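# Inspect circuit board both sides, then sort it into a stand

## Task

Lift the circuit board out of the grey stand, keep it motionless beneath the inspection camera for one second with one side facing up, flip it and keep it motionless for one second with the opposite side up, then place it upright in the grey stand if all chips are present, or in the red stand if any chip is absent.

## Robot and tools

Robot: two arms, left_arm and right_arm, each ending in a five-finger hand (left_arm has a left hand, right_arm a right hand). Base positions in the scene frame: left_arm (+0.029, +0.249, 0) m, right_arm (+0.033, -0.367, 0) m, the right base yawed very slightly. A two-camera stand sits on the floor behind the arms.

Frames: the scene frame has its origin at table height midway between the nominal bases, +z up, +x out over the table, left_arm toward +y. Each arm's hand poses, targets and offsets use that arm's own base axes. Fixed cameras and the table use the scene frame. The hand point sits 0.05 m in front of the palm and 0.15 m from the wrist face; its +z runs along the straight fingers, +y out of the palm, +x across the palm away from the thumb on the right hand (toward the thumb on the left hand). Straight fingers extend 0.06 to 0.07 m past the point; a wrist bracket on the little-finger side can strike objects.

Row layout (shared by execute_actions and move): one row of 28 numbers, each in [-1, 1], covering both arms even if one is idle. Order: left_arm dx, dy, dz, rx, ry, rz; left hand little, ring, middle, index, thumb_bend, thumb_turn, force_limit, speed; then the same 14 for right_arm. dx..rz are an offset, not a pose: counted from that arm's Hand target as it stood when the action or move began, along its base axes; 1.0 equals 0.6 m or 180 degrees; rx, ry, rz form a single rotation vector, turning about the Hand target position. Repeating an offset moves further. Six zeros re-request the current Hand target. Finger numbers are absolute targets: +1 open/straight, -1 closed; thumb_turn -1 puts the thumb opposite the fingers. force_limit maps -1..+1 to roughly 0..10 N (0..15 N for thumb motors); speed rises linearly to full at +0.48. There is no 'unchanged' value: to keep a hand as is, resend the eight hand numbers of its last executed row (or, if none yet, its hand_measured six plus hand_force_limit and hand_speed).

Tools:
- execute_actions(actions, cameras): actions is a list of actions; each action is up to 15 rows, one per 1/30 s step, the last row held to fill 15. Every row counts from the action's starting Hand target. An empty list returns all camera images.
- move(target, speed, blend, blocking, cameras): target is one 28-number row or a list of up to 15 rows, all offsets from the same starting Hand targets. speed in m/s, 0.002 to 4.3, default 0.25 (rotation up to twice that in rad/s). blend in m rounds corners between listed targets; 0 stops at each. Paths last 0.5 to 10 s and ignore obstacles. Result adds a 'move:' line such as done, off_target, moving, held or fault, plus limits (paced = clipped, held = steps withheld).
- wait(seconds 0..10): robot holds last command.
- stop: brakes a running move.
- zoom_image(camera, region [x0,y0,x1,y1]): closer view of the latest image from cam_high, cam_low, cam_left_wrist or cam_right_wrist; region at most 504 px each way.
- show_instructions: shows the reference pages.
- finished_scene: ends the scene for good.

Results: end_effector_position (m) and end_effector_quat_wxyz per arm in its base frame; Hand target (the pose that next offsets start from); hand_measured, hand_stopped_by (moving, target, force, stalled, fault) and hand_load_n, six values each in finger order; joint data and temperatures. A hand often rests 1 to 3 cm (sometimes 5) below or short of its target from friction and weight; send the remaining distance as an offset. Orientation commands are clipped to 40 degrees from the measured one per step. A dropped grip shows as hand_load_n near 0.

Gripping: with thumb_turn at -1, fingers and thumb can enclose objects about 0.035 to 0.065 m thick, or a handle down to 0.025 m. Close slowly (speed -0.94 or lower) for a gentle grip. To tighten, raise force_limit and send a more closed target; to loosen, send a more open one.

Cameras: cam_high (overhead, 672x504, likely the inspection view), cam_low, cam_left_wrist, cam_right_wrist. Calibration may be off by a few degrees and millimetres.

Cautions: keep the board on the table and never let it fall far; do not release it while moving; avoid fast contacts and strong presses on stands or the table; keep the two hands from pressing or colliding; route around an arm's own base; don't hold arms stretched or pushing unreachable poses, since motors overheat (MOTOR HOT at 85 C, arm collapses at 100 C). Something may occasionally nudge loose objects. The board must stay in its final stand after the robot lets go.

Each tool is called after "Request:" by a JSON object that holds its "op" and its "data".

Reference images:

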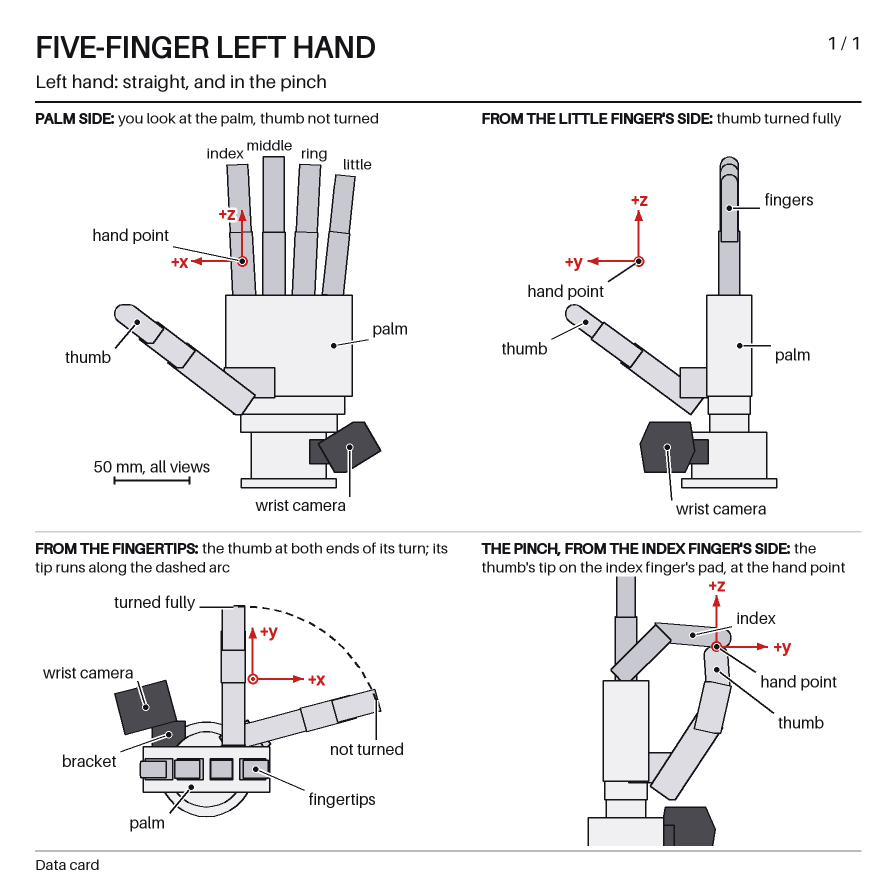

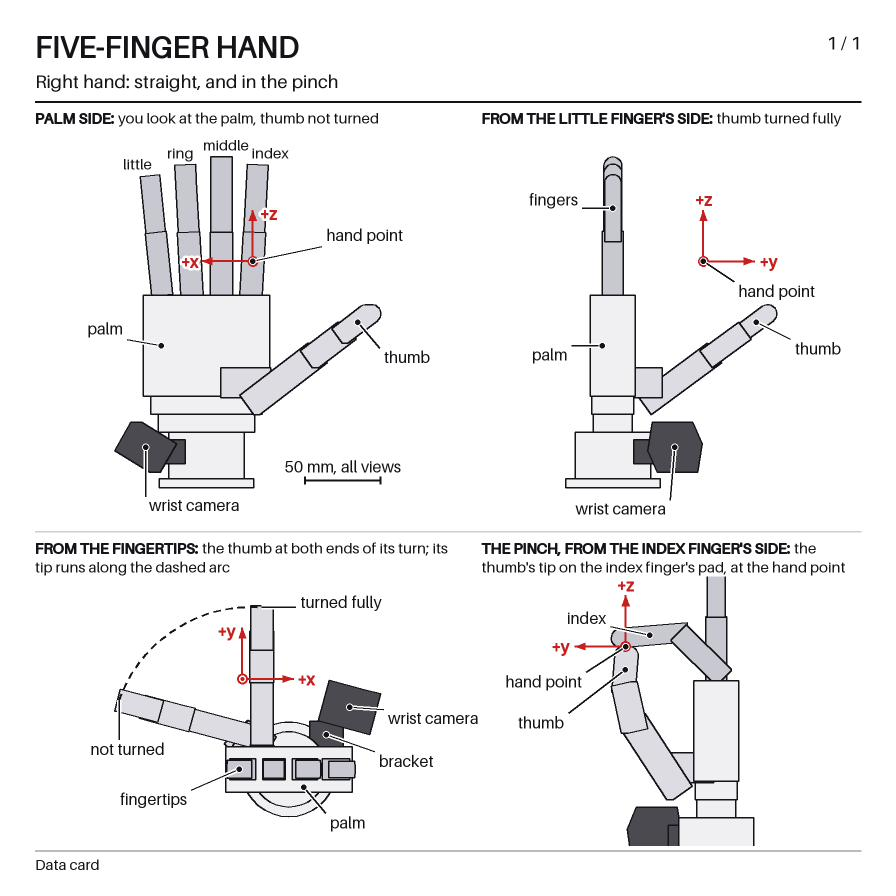

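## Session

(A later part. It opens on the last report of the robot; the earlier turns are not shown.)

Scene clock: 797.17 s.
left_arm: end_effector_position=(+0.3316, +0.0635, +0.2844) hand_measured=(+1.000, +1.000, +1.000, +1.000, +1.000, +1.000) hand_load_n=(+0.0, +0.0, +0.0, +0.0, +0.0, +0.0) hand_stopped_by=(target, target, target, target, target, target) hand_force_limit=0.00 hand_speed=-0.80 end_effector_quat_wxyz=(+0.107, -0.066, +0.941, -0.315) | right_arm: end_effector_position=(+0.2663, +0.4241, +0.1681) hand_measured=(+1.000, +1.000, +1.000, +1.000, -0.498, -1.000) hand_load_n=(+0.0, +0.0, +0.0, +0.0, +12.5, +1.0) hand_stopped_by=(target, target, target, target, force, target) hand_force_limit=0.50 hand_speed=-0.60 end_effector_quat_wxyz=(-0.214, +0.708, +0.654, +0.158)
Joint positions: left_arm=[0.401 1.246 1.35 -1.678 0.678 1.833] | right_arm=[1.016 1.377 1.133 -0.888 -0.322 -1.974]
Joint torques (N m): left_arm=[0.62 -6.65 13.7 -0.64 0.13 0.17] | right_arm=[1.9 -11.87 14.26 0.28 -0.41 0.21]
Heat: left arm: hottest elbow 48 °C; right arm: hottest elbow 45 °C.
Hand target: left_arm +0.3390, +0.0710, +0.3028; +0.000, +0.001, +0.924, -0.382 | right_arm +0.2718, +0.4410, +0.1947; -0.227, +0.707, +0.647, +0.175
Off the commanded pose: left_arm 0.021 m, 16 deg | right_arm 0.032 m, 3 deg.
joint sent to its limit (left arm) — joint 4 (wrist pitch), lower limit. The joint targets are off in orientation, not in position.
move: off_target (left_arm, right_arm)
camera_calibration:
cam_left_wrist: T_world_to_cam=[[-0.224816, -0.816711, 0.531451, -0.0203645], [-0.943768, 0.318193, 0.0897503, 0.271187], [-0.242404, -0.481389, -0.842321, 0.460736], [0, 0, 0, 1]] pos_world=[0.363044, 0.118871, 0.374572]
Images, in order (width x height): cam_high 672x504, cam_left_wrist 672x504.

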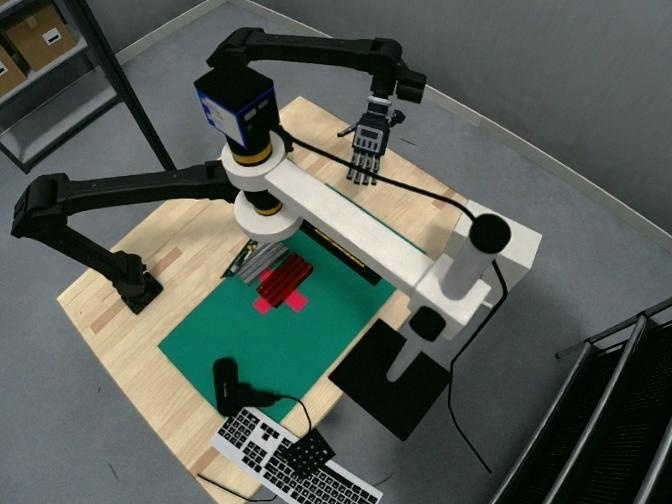

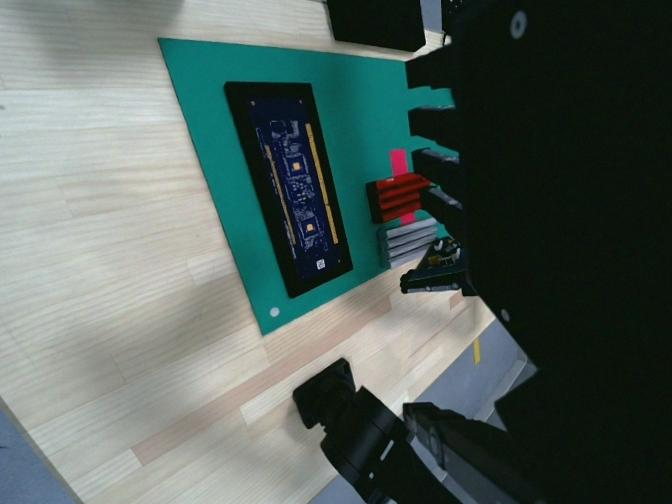

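Request:
{"op": "move", "data": {"target": [0,0,0,0,0,0,1,1,1,1,1,1,0,-0.8,0.02,0,0.1,0,0,0,1,1,1,1,-1,-1,0.5,-0.6], "speed": 0.08, "cameras": ["cam_right_wrist","cam_left_wrist","cam_high","cam_low"]}}

Request:
{"op": "zoom_image", "data": {"camera": "cam_left_wrist", "region": [370, 180, 520, 330]}}

Request:
{"op": "zoom_image", "data": {"camera": "cam_low", "region": [340, 215, 440, 295]}}

Scene clock: 838.27 s.
left_arm: end_effector_position=(+0.3316, +0.0635, +0.2844) hand_measured=(+1.000, +1.000, +1.000, +1.000, +1.000, +1.000) hand_load_n=(+0.0, +0.0, +0.0, +0.0, +0.0, +0.0) hand_stopped_by=(target, target, target, target, target, target) hand_force_limit=0.00 hand_speed=-0.80 end_effector_quat_wxyz=(+0.107, -0.066, +0.941, -0.315) | right_arm: end_effector_position=(+0.2722, +0.4271, +0.2245) hand_measured=(+1.000, +1.000, +1.000, +1.000, -0.498, -1.000) hand_load_n=(+0.0, +0.5, +0.0, +0.0, +11.5, +1.5) hand_stopped_by=(target, target, target, target, force, target) hand_force_limit=0.50 hand_speed=-0.60 end_effector_quat_wxyz=(-0.218, +0.714, +0.648, +0.150)
Joint positions: left_arm=[0.401 1.246 1.35 -1.678 0.678 1.833] | right_arm=[1.004 1.377 1.288 -1.057 -0.335 -1.968]
Joint torques (N m): left_arm=[0.5 -6.77 13.72 -0.61 0.14 0.16] | right_arm=[0.67 -12.4 14.82 0.38 -0.29 -0.07]
Motor temperatures (°C): left_arm=[27 33 44 30 27 25] | right_arm=[28 37 46 31 25 25]
Heat: left arm: hottest elbow 44 °C; right arm: hottest elbow 46 °C.
Hand target: left_arm +0.3390, +0.0710, +0.3028; +0.000, +0.001, +0.924, -0.382 | right_arm +0.2838, +0.4411, +0.2547; -0.227, +0.706, +0.647, +0.175
Off the commanded pose: left_arm 0.021 m, 17 deg | right_arm 0.035 m, 3 deg.
joint sent to its limit (left arm) — joint 4 (wrist pitch), lower limit. The joint targets are off in orientation, not in position.
move: off_target (left_arm, right_arm)
camera_calibration:
cam_left_wrist: T_world_to_cam=[[-0.224816, -0.816711, 0.531451, -0.0203645], [-0.943768, 0.318193, 0.0897503, 0.271187], [-0.242404, -0.481389, -0.842321, 0.460736], [0, 0, 0, 1]] pos_world=[0.363044, 0.118871, 0.374572]
cam_right_wrist: T_world_to_cam=[[0.975923, 0.216791, 0.0240017, -0.365628], [0.21715, -0.976045, -0.0134896, 0.36539], [0.0205023, 0.0183768, -0.999621, 0.325178], [0, 0, 0, 1]] pos_world=[0.270813, 0.429926, 0.338759]

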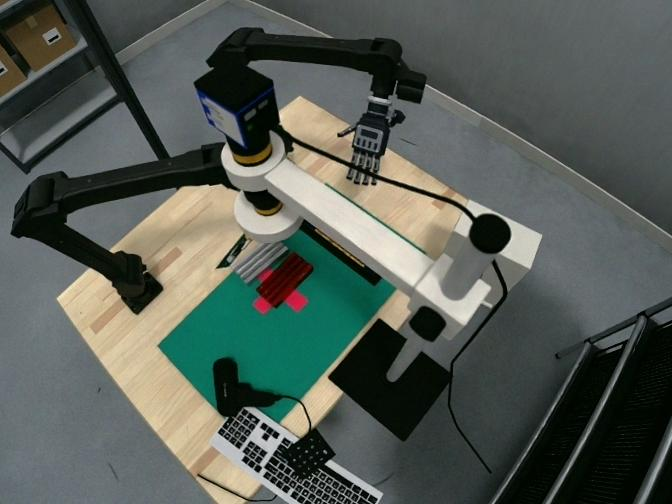

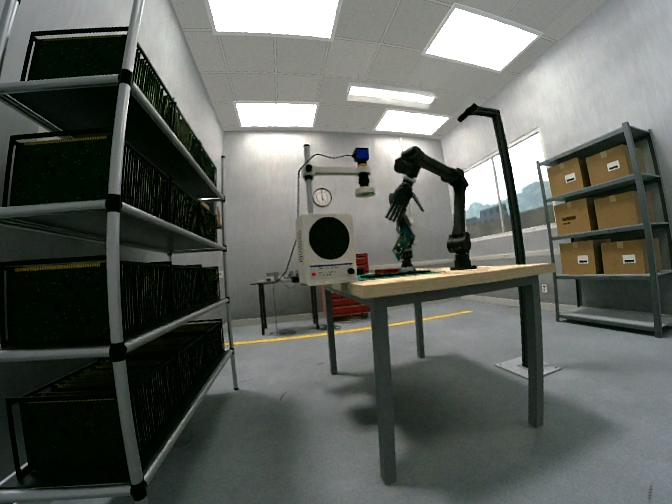

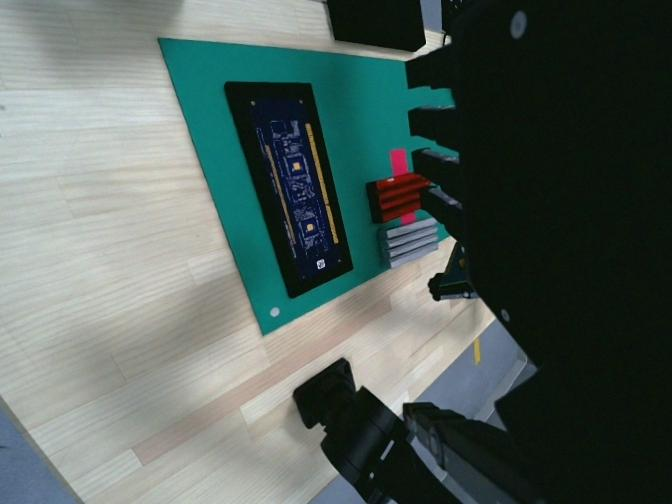

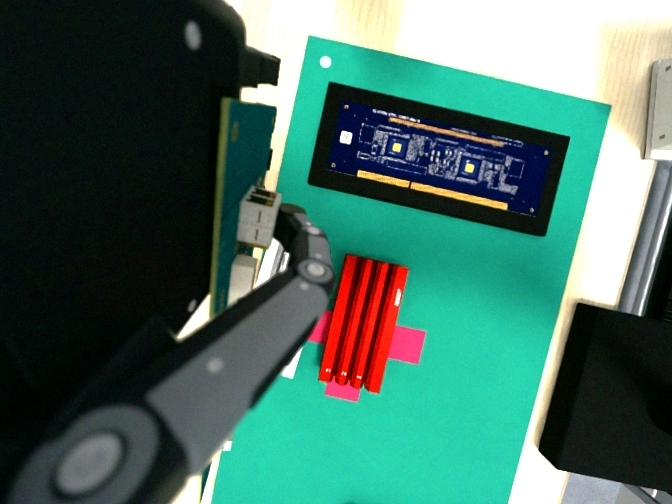

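Scaled by 3.360 from the camera's 672x504 image, which has a finer 960x720 frame.

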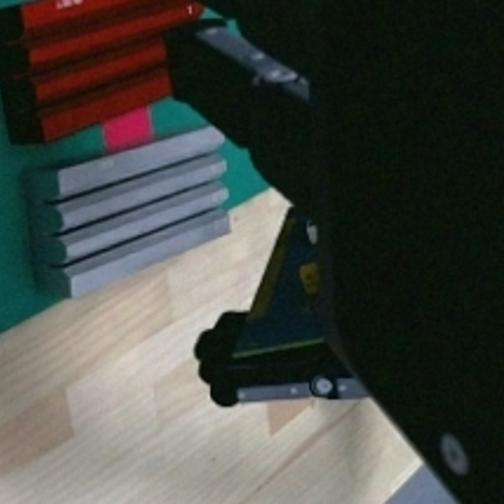

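Scaled by 5.040 from the camera's 672x504 image, which has a finer 960x720 frame.

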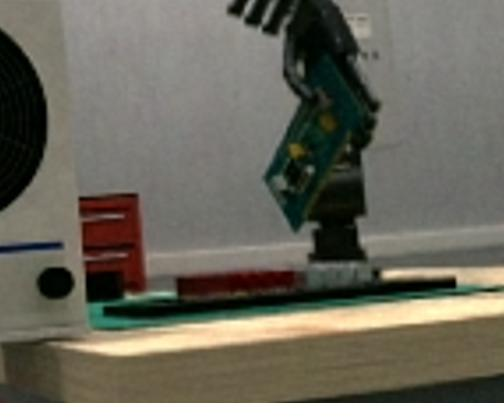

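Request:
{"op": "move", "data": {"target": [[0,0,0,0,0,0,1,1,1,1,1,1,0,-0.8,0.094,-0.069,0.125,0.067,0.145,-0.064,1,1,1,1,-1,-1,0.5,-0.6],[0,0,0,0,0,0,1,1,1,1,1,1,0,-0.8,0.344,-0.237,0.075,0.2,0.435,-0.191,1,1,1,1,-1,-1,0.5,-0.6]], "speed": 0.12, "blend": [0.03,0], "cameras": ["all"]}}

Scene clock: 859.60 s.
left_arm: end_effector_position=(+0.3316, +0.0635, +0.2844) hand_measured=(+1.000, +1.000, +1.000, +1.000, +1.000, +1.000) hand_load_n=(+0.5, +0.0, +0.0, +0.0, +0.0, +0.0) hand_stopped_by=(target, target, target, target, target, target) hand_force_limit=0.00 hand_speed=-0.80 end_effector_quat_wxyz=(+0.107, -0.066, +0.941, -0.315) | right_arm: end_effector_position=(+0.1606, +0.4350, +0.3897) hand_measured=(+1.000, +1.000, +1.000, +1.000, -0.498, -1.000) hand_load_n=(+0.0, +0.0, +0.0, +0.0, +11.5, +1.0) hand_stopped_by=(target, target, target, target, force, target) hand_force_limit=0.50 hand_speed=-0.60 end_effector_quat_wxyz=(+0.682, -0.615, -0.347, +0.191)
Joint positions: left_arm=[0.401 1.246 1.35 -1.678 0.678 1.833] | right_arm=[0.785 1.418 1.444 -1.269 -1.574 -1.484]
Joint torques (N m): left_arm=[0.5 -6.42 13.76 -0.73 0.13 0.19] | right_arm=[-42.87 -0.79 4.45 -0.09 -1.19 0.2]
Heat: left arm: hottest elbow 44 °C; right arm: hottest elbow 49 °C.
Hand target: left_arm +0.3390, +0.0710, +0.3028; +0.000, +0.001, +0.924, -0.382 | right_arm +0.4902, +0.2989, +0.2997; +0.703, -0.704, -0.069, +0.068
Off the commanded pose: left_arm 0.021 m, 17 deg | right_arm 0.368 m, 37 deg.
joint sent to its limit (left arm) — joint 4 (wrist pitch), lower limit. The joint targets are off in orientation, not in position.
joint sent to its limit (right arm) — joint 5 (wrist yaw), lower limit. The joint targets are off in position and orientation.
move: off_target (left_arm, right_arm)
camera_calibration:
cam_left_wrist: T_world_to_cam=[[-0.224816, -0.816711, 0.531451, -0.0203645], [-0.943768, 0.318193, 0.0897503, 0.271187], [-0.242404, -0.481389, -0.842321, 0.460736], [0, 0, 0, 1]] pos_world=[0.363044, 0.118871, 0.374572]
cam_right_wrist: T_world_to_cam=[[0.355785, 0.392011, -0.848377, 0.100899], [-0.166277, -0.86674, -0.470227, 0.591578], [-0.919657, 0.308366, -0.243191, 0.22263], [0, 0, 0, 1]] pos_world=[0.267211, 0.404539, 0.417918]

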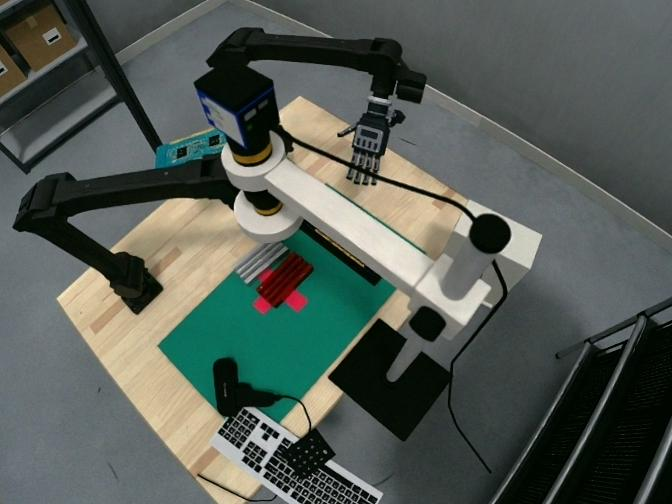

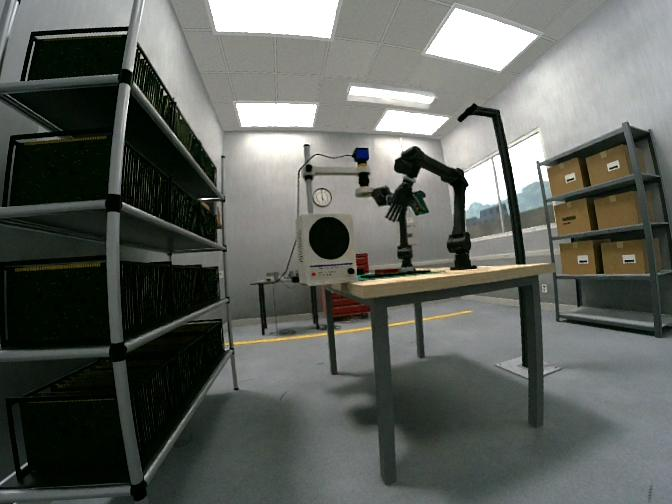

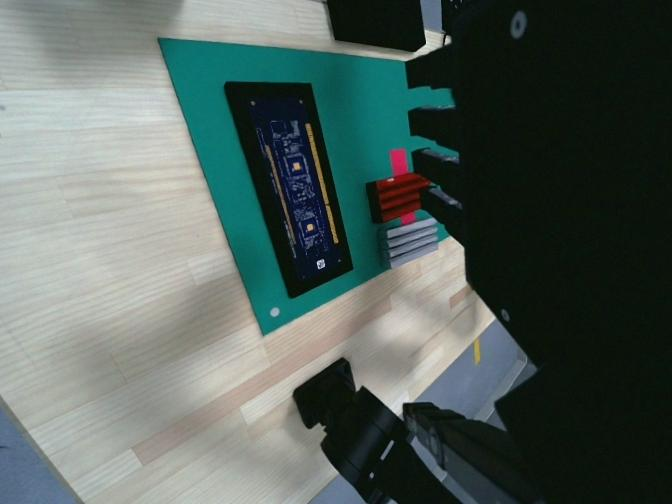

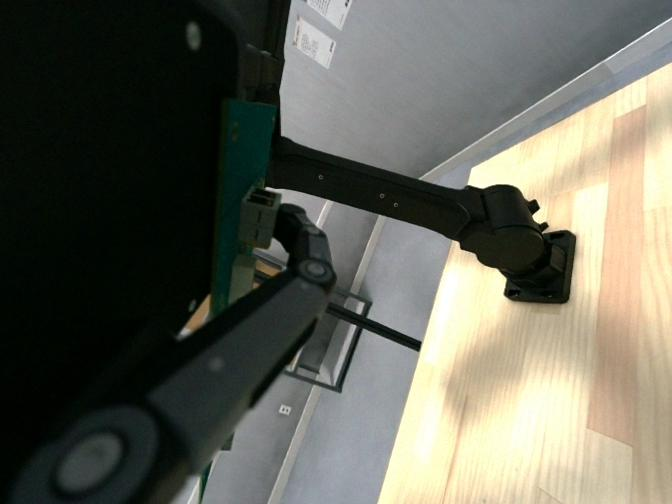

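Request:
{"op": "move", "data": {"target": [0,0,0,0,0,0,1,1,1,1,1,1,0,-0.8,-0.58,0.25,0.08,0,0,0.22,1,1,1,1,-1,-1,0.5,-0.6], "speed": 0.3, "cameras": ["cam_high","cam_low","cam_right_wrist"]}}

Scene clock: 872.87 s.
left_arm: end_effector_position=(+0.3316, +0.0635, +0.2844) hand_measured=(+1.000, +1.000, +1.000, +1.000, +1.000, +1.000) hand_load_n=(+0.0, +0.0, +0.0, +0.0, +0.0, +0.0) hand_stopped_by=(target, target, target, target, target, target) hand_force_limit=0.00 hand_speed=-0.80 end_effector_quat_wxyz=(+0.107, -0.066, +0.941, -0.315) | right_arm: end_effector_position=(+0.1424, +0.4477, +0.3395) hand_measured=(+1.000, +1.000, +1.000, +1.000, -0.498, -1.000) hand_load_n=(+0.0, +0.0, +0.0, +0.0, +11.0, +1.5) hand_stopped_by=(target, target, target, target, force, target) hand_force_limit=0.50 hand_speed=-0.60 end_effector_quat_wxyz=(+0.648, -0.644, -0.294, +0.281)
Joint positions: left_arm=[0.401 1.246 1.35 -1.678 0.678 1.833] | right_arm=[0.838 1.505 1.402 -1.293 -1.568 -1.415]
Joint torques (N m): left_arm=[0.44 -6.59 13.74 -0.61 0.13 0.17] | right_arm=[1.2 -13.57 10.77 -0.44 -0.79 0.23]
Motor temperatures (°C): left_arm=[27 33 44 30 27 25] | right_arm=[34 37 46 31 26 25]
Heat: left arm: hottest elbow 44 °C; right arm: hottest elbow 46 °C.
Hand target: left_arm +0.3390, +0.0710, +0.3028; +0.000, +0.001, +0.924, -0.382 | right_arm +0.1421, +0.4489, +0.3477; +0.639, -0.639, -0.303, +0.302
Off the commanded pose: left_arm 0.021 m, 17 deg | right_arm 0.008 m, 3 deg.
joint sent to its limit (left arm) — joint 4 (wrist pitch), lower limit. The joint targets are off in orientation, not in position.
move: off_target (left_arm, right_arm)
camera_calibration:
cam_right_wrist: T_world_to_cam=[[0.205408, 0.257622, -0.94416, 0.17387], [-0.177164, -0.939005, -0.294758, 0.550237], [-0.962507, 0.227817, -0.147238, 0.199294], [0, 0, 0, 1]] pos_world=[0.25359, 0.42648, 0.355692]
Images, in order (width x height): cam_high 672x504, cam_low 672x504, cam_right_wrist 672x504.

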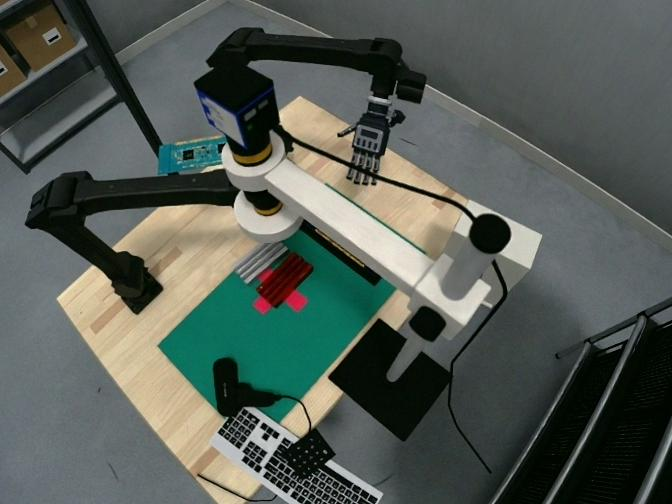

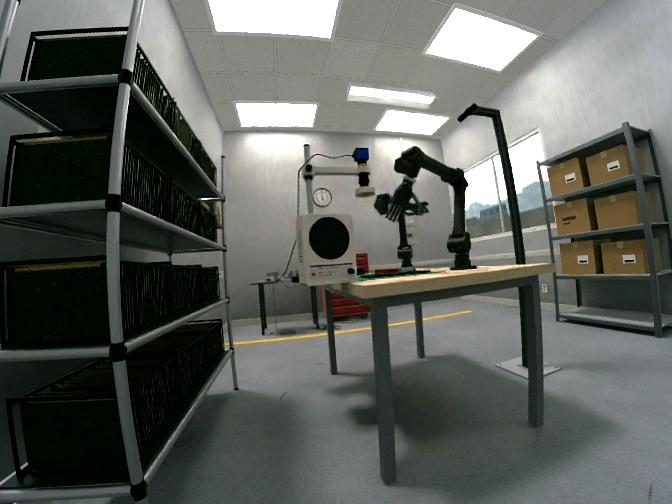

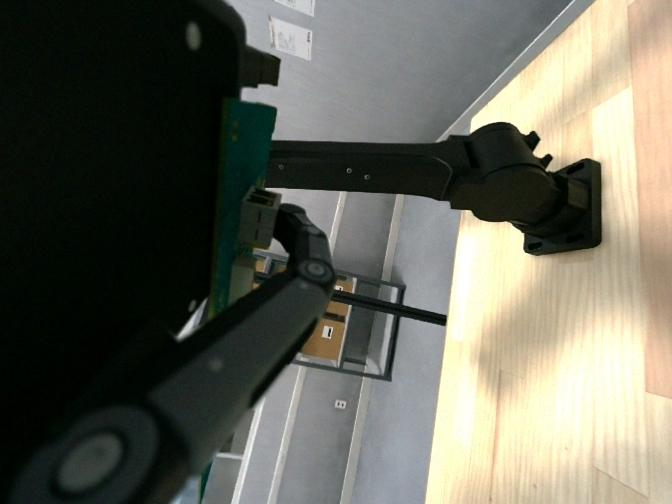

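Request:
{"op": "zoom_image", "data": {"camera": "cam_high", "region": [140, 120, 240, 200]}}

Scaled by 5.040 from the camera's 672x504 image, which has a finer 960x720 frame.

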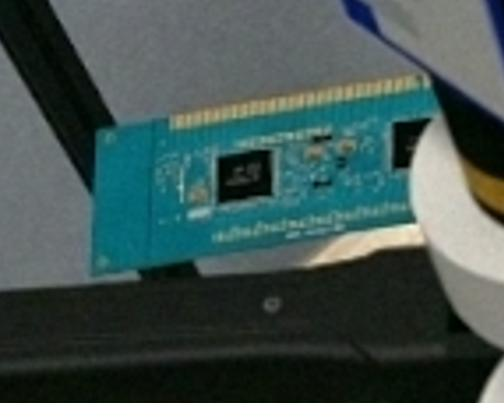

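Request:
{"op": "move", "data": {"target": [[0,0,0,0,0,0,1,1,1,1,1,1,0,-0.8,-0.153,-0.195,-0.113,0,0,-0.0317,1,1,1,1,-1,-1,0.5,-0.6],[0,0,0,0,0,0,1,1,1,1,1,1,0,-0.8,0.1895,-0.325,-0.113,0,0,-0.22,1,1,1,1,-1,-1,0.5,-0.6]], "speed": 0.15, "blend": [0.03,0], "cameras": ["cam_high","cam_low","cam_right_wrist"]}}

Scene clock: 900.80 s.
left_arm: end_effector_position=(+0.3316, +0.0635, +0.2844) hand_measured=(+1.000, +1.000, +1.000, +1.000, +1.000, +1.000) hand_load_n=(+0.0, +0.0, +0.0, +0.0, +0.0, +0.0) hand_stopped_by=(target, target, target, target, target, target) hand_force_limit=0.00 hand_speed=-0.80 end_effector_quat_wxyz=(+0.107, -0.066, +0.941, -0.315) | right_arm: end_effector_position=(+0.2385, +0.2502, +0.2624) hand_measured=(+1.000, +1.000, +1.000, +1.000, -0.498, -1.000) hand_load_n=(+0.0, +0.0, +0.0, -0.5, +11.5, +1.5) hand_stopped_by=(target, target, target, target, force, target) hand_force_limit=0.50 hand_speed=-0.60 end_effector_quat_wxyz=(+0.699, -0.707, -0.063, +0.089)
Joint positions: left_arm=[0.401 1.246 1.35 -1.678 0.678 1.833] | right_arm=[0.216 1.22 0.921 -1.283 -1.563 -1.544]
Joint torques (N m): left_arm=[0.5 -6.59 13.71 -0.65 0.12 0.18] | right_arm=[0.15 -7.3 13.27 0.16 -0.94 0.13]
Heat: left arm: hottest elbow 44 °C; right arm: hottest elbow 44 °C.
Hand target: left_arm +0.3390, +0.0710, +0.3028; +0.000, +0.001, +0.924, -0.382 | right_arm +0.2558, +0.2539, +0.2800; +0.703, -0.704, -0.069, +0.068
Off the commanded pose: left_arm 0.021 m, 17 deg | right_arm 0.025 m, 3 deg.
joint sent to its limit (left arm) — joint 4 (wrist pitch), lower limit. The joint targets are off in orientation, not in position.
move: off_target (left_arm, right_arm)
camera_calibration:
cam_right_wrist: T_world_to_cam=[[0.264718, 0.073692, -0.961506, 0.168649], [-0.705841, -0.664556, -0.245263, 0.403609], [-0.657048, 0.743596, -0.123905, 0.117369], [0, 0, 0, 1]] pos_world=[0.317357, 0.168517, 0.27569]
Images, in order (width x height): cam_high 672x504, cam_low 672x504, cam_right_wrist 672x504.

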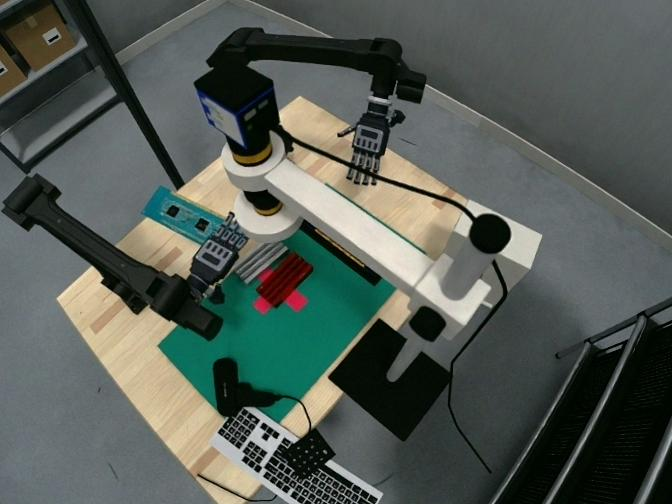

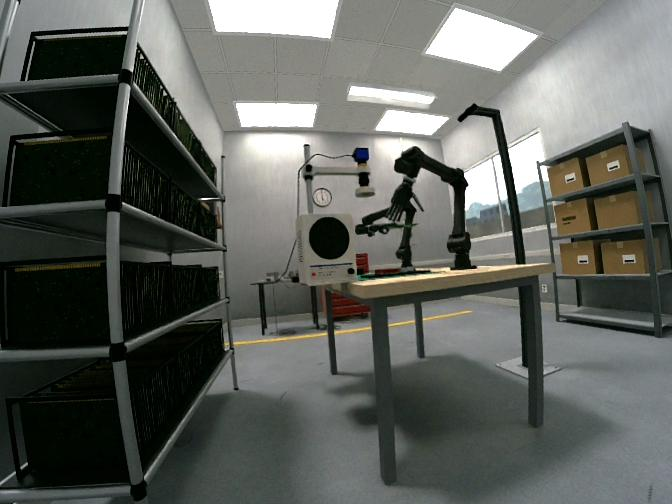

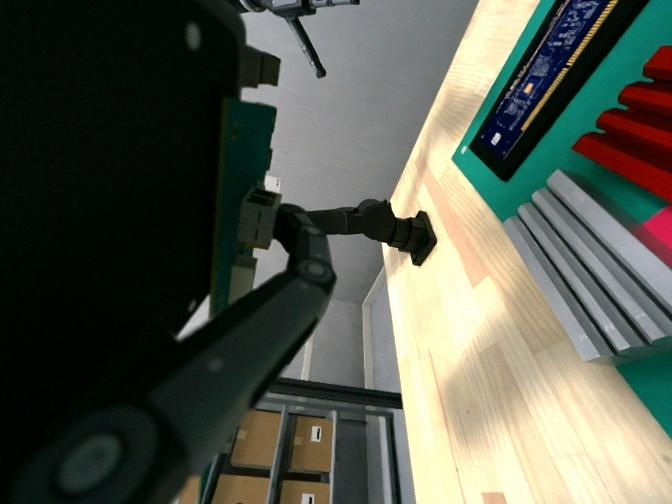

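Works well. Look at side B here.

Request:
{"op": "zoom_image", "data": {"camera": "cam_high", "region": [130, 170, 250, 270]}}

Scaled by 4.200 from the camera's 672x504 image, which has a finer 960x720 frame.

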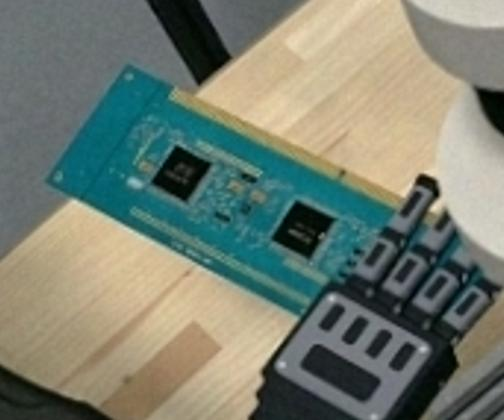

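Request:
{"op": "move", "data": {"target": [0,0,0,0,0,0,1,1,1,1,1,1,0,-0.8,0.407,0.105,0.01,0,0,0,1,1,1,1,-1,-1,0.5,-0.6], "speed": 0.15, "cameras": ["all"]}}

Scene clock: 913.80 s.
left_arm: end_effector_position=(+0.3316, +0.0635, +0.2844) hand_measured=(+1.000, +1.000, +1.000, +1.000, +1.000, +1.000) hand_load_n=(+0.0, +0.0, +0.0, +0.0, +0.0, +0.0) hand_stopped_by=(target, target, target, target, target, target) hand_force_limit=0.00 hand_speed=-0.80 end_effector_quat_wxyz=(+0.107, -0.066, +0.941, -0.315) | right_arm: end_effector_position=(+0.4891, +0.3089, +0.2735) hand_measured=(+1.000, +1.000, +1.000, +1.000, -0.498, -1.000) hand_load_n=(+0.0, +0.0, +0.0, -0.5, +11.5, +1.5) hand_stopped_by=(target, target, target, target, force, target) hand_force_limit=0.50 hand_speed=-0.60 end_effector_quat_wxyz=(+0.700, -0.706, -0.074, +0.082)
Joint positions: left_arm=[0.401 1.246 1.35 -1.678 0.678 1.833] | right_arm=[0.222 1.844 1.662 -1.232 -1.563 -1.402]
Joint torques (N m): left_arm=[0.56 -6.59 13.72 -0.66 0.12 0.18] | right_arm=[1.9 -18.2 13.81 0.21 -0.8 0.3]
Heat: left arm: hottest elbow 44 °C; right arm: hottest elbow 44 °C.
Hand target: left_arm +0.3390, +0.0710, +0.3028; +0.000, +0.001, +0.924, -0.382 | right_arm +0.5000, +0.3168, +0.2858; +0.703, -0.704, -0.069, +0.068
Off the commanded pose: left_arm 0.021 m, 17 deg | right_arm 0.018 m, 2 deg.
joint sent to its limit (left arm) — joint 4 (wrist pitch), lower limit. The joint targets are off in orientation, not in position.
move: off_target (left_arm, right_arm)
camera_calibration:
cam_left_wrist: T_world_to_cam=[[-0.224816, -0.816711, 0.531451, -0.0203645], [-0.943768, 0.318193, 0.0897503, 0.271187], [-0.242404, -0.481389, -0.842321, 0.460736], [0, 0, 0, 1]] pos_world=[0.363044, 0.118871, 0.374572]
cam_right_wrist: T_world_to_cam=[[0.28844, 0.0807055, -0.954091, 0.0929583], [-0.695772, -0.666889, -0.266757, 0.623785], [-0.657802, 0.740773, -0.136205, 0.244435], [0, 0, 0, 1]] pos_world=[0.567989, 0.227423, 0.288383]

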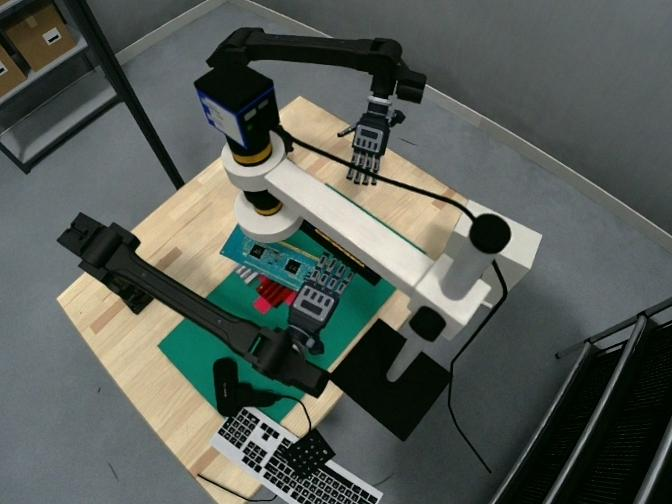

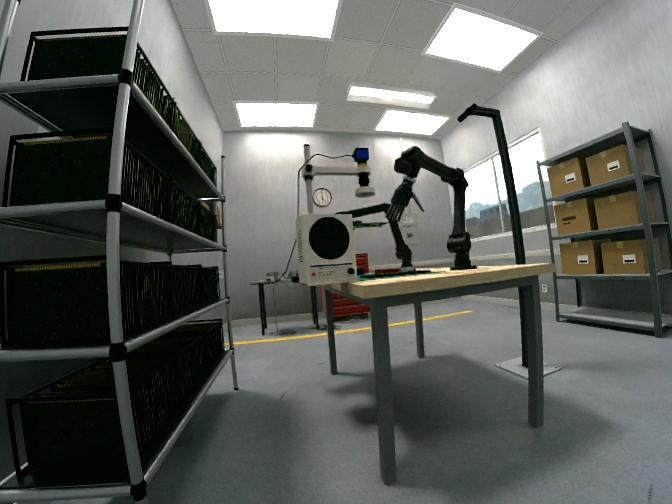

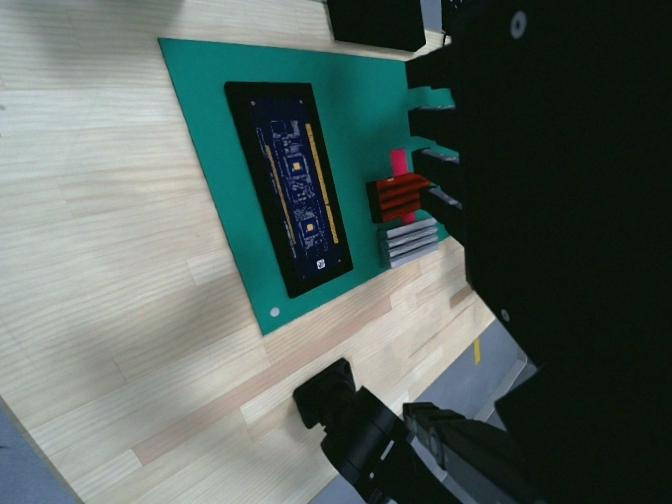

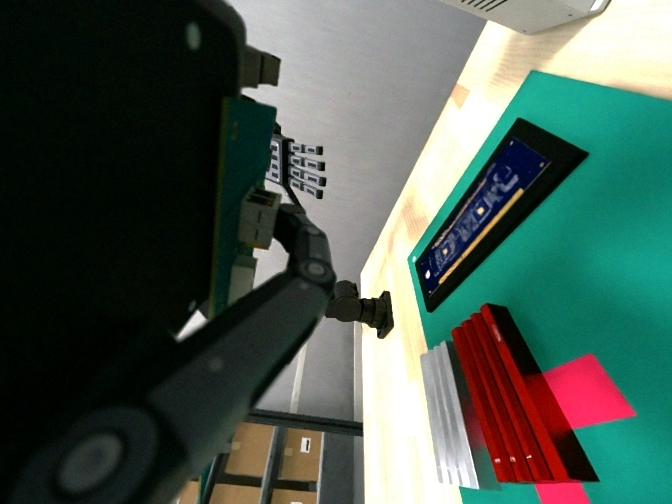

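Request:
{"op": "zoom_image", "data": {"camera": "cam_high", "region": [200, 210, 370, 350]}}

Request:
{"op": "zoom_image", "data": {"camera": "cam_left_wrist", "region": [220, 70, 370, 310]}}

Scaled by 2.965 from the camera's 672x504 image, which has a finer 960x720 frame.

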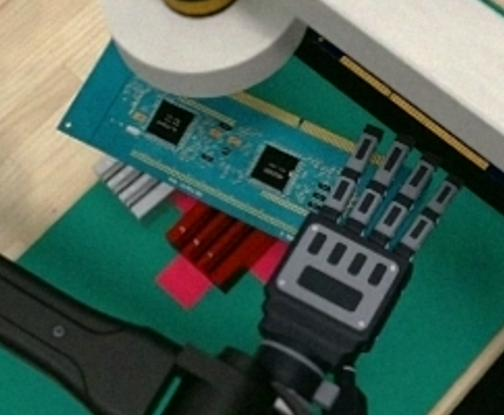

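Scaled by 2.100 from the camera's 672x504 image, which has a finer 960x720 frame.

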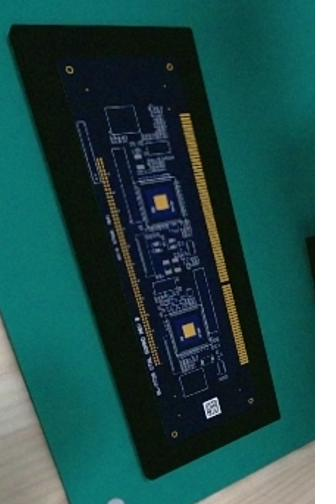

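Request:
{"op": "move", "data": {"target": [[0,0,0,0,0,0,1,1,1,1,1,1,0,-0.8,-0.456,-0.115,-0.01,0,0,0,1,1,1,1,-1,-1,0.5,-0.6],[0,0,0,0,0,0,1,1,1,1,1,1,0,-0.8,-0.285,-0.416,0.02,0,0,-0.2006,1,1,1,1,-1,-1,0.5,-0.6]], "speed": 0.2, "blend": [0.03,0], "cameras": ["cam_high","cam_right_wrist"]}}

Scene clock: 955.43 s.
left_arm: end_effector_position=(+0.3316, +0.0635, +0.2844) hand_measured=(+1.000, +1.000, +1.000, +1.000, +1.000, +1.000) hand_load_n=(+0.0, +0.0, +0.0, +0.0, +0.0, +0.0) hand_stopped_by=(target, target, target, target, target, target) hand_force_limit=0.00 hand_speed=-0.80 end_effector_quat_wxyz=(+0.107, -0.066, +0.941, -0.315) | right_arm: end_effector_position=(+0.3201, +0.0717, +0.2828) hand_measured=(+1.000, +1.000, +1.000, +1.000, -0.498, -1.000) hand_load_n=(+0.0, +0.5, +0.0, +0.0, +11.0, +1.5) hand_stopped_by=(target, target, target, target, force, target) hand_force_limit=0.50 hand_speed=-0.60 end_effector_quat_wxyz=(+0.690, -0.695, +0.145, -0.143)
Joint positions: left_arm=[0.401 1.246 1.35 -1.678 0.678 1.833] | right_arm=[-0.41 1.133 0.911 -1.341 -1.563 -1.561]
Joint velocities: left_arm=[within noise] | right_arm=[-0.044 -0.015 0.012 0.002 0.022 -0.051]
Joint torques (N m): left_arm=[0.62 -6.65 13.7 -0.66 0.12 0.18] | right_arm=[0.73 -6.24 12.04 -0.43 -0.93 0.25]
Motor temperatures (°C): left_arm=[27 33 44 30 27 25] | right_arm=[29 39 47 31 27 25]
Heat: left arm: hottest elbow 44 °C; right arm: hottest elbow 47 °C.
Hand target: left_arm +0.3390, +0.0710, +0.3028; +0.000, +0.001, +0.924, -0.382 | right_arm +0.3290, +0.0673, +0.2978; +0.690, -0.691, +0.153, -0.153
Off the commanded pose: left_arm 0.021 m, 17 deg | right_arm 0.018 m, 2 deg.
joint sent to its limit (left arm) — joint 4 (wrist pitch), lower limit. The joint targets are off in orientation, not in position.
move: off_target (left_arm, right_arm)
camera_calibration:
cam_right_wrist: T_world_to_cam=[[0.289938, -0.109329, -0.95078, 0.181863], [-0.952572, -0.128911, -0.275661, 0.396637], [-0.0924287, 0.985611, -0.14152, 0.113274], [0, 0, 0, 1]] pos_world=[0.335565, -0.0406299, 0.29828]
Images, in order (width x height): cam_high 672x504, cam_right_wrist 672x504.

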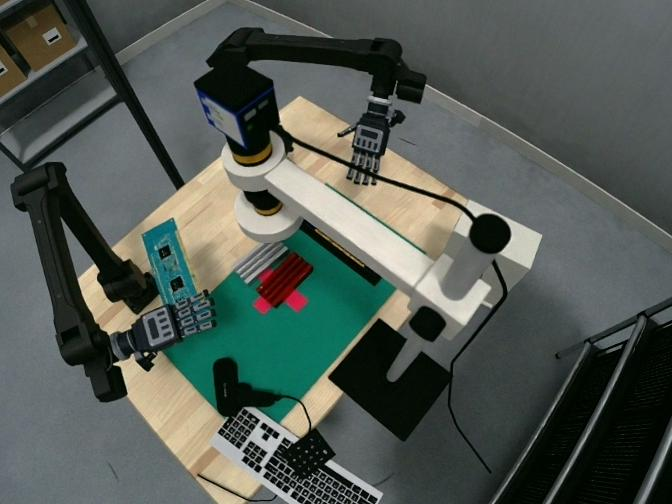

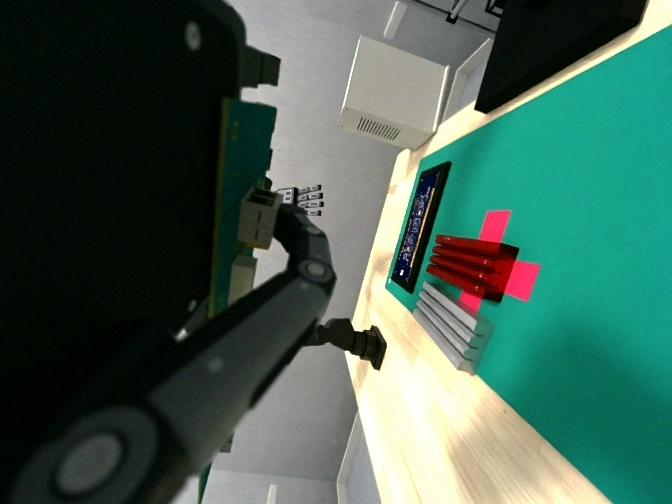

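Request:
{"op": "move", "data": {"target": [0,0,0,0,0,0,1,1,1,1,1,1,0,-0.8,-0.045,0.021,0.137,0.2113,0.453,0,1,1,1,1,-1,-1,0.5,-0.6], "speed": 0.3, "cameras": ["cam_high","cam_right_wrist","cam_low"]}}

Scene clock: 964.63 s.
left_arm: end_effector_position=(+0.3316, +0.0635, +0.2844) hand_measured=(+1.000, +1.000, +1.000, +1.000, +1.000, +1.000) hand_load_n=(+0.0, +0.0, +0.0, -0.5, -0.5, +0.0) hand_stopped_by=(target, target, target, target, target, target) hand_force_limit=0.00 hand_speed=-0.80 end_effector_quat_wxyz=(+0.107, -0.066, +0.941, -0.315) | right_arm: end_effector_position=(+0.3043, +0.0790, +0.3748) hand_measured=(+1.000, +1.000, +1.000, +1.000, -0.498, -1.000) hand_load_n=(+0.0, +0.0, +0.0, +0.0, +11.0, +1.5) hand_stopped_by=(target, target, target, target, force, target) hand_force_limit=0.50 hand_speed=-0.60 end_effector_quat_wxyz=(+0.596, -0.393, +0.587, +0.382)
Joint positions: left_arm=[0.401 1.246 1.35 -1.678 0.678 1.833] | right_arm=[-0.41 1.242 0.986 -1.663 -1.574 -0.369]
Joint torques (N m): left_arm=[0.5 -6.65 13.76 -0.58 0.13 0.16] | right_arm=[1.32 -9.23 7.86 -1.02 -0.75 0.2]
Heat: left arm: hottest elbow 44 °C; right arm: hottest elbow 47 °C.
Hand target: left_arm +0.3390, +0.0710, +0.3028; +0.000, +0.001, +0.924, -0.382 | right_arm +0.3021, +0.0799, +0.3800; +0.597, -0.381, +0.596, +0.380
Off the commanded pose: left_arm 0.021 m, 17 deg | right_arm 0.006 m, 2 deg.
joint sent to its limit (left arm) — joint 4 (wrist pitch), lower limit. The joint targets are off in orientation, not in position.
joint sent to its limit (right arm) — joint 4 (wrist pitch), lower limit. The joint targets still meet the commanded pose.
move: off_target (left_arm)
camera_calibration:
cam_right_wrist: T_world_to_cam=[[-0.855583, 0.398598, -0.3303, 0.350719], [-0.471866, -0.33811, 0.814263, -0.130337], [0.212886, 0.852526, 0.477366, -0.19677], [0, 0, 0, 1]] pos_world=[0.280457, -0.016113, 0.315902]
Images, in order (width x height): cam_high 672x504, cam_low 672x504, cam_right_wrist 672x504.

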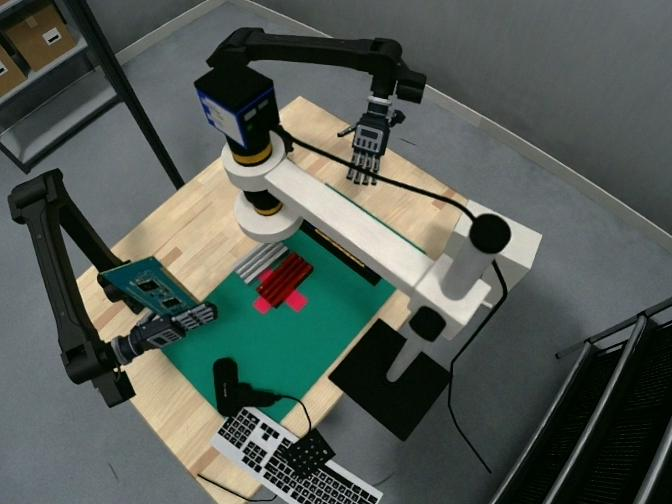

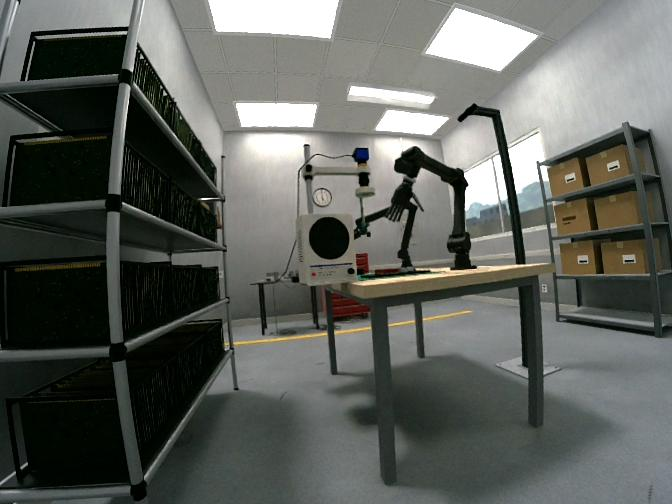

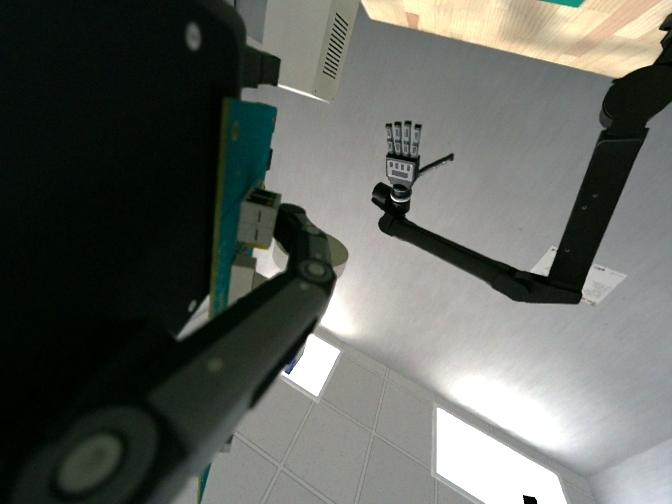

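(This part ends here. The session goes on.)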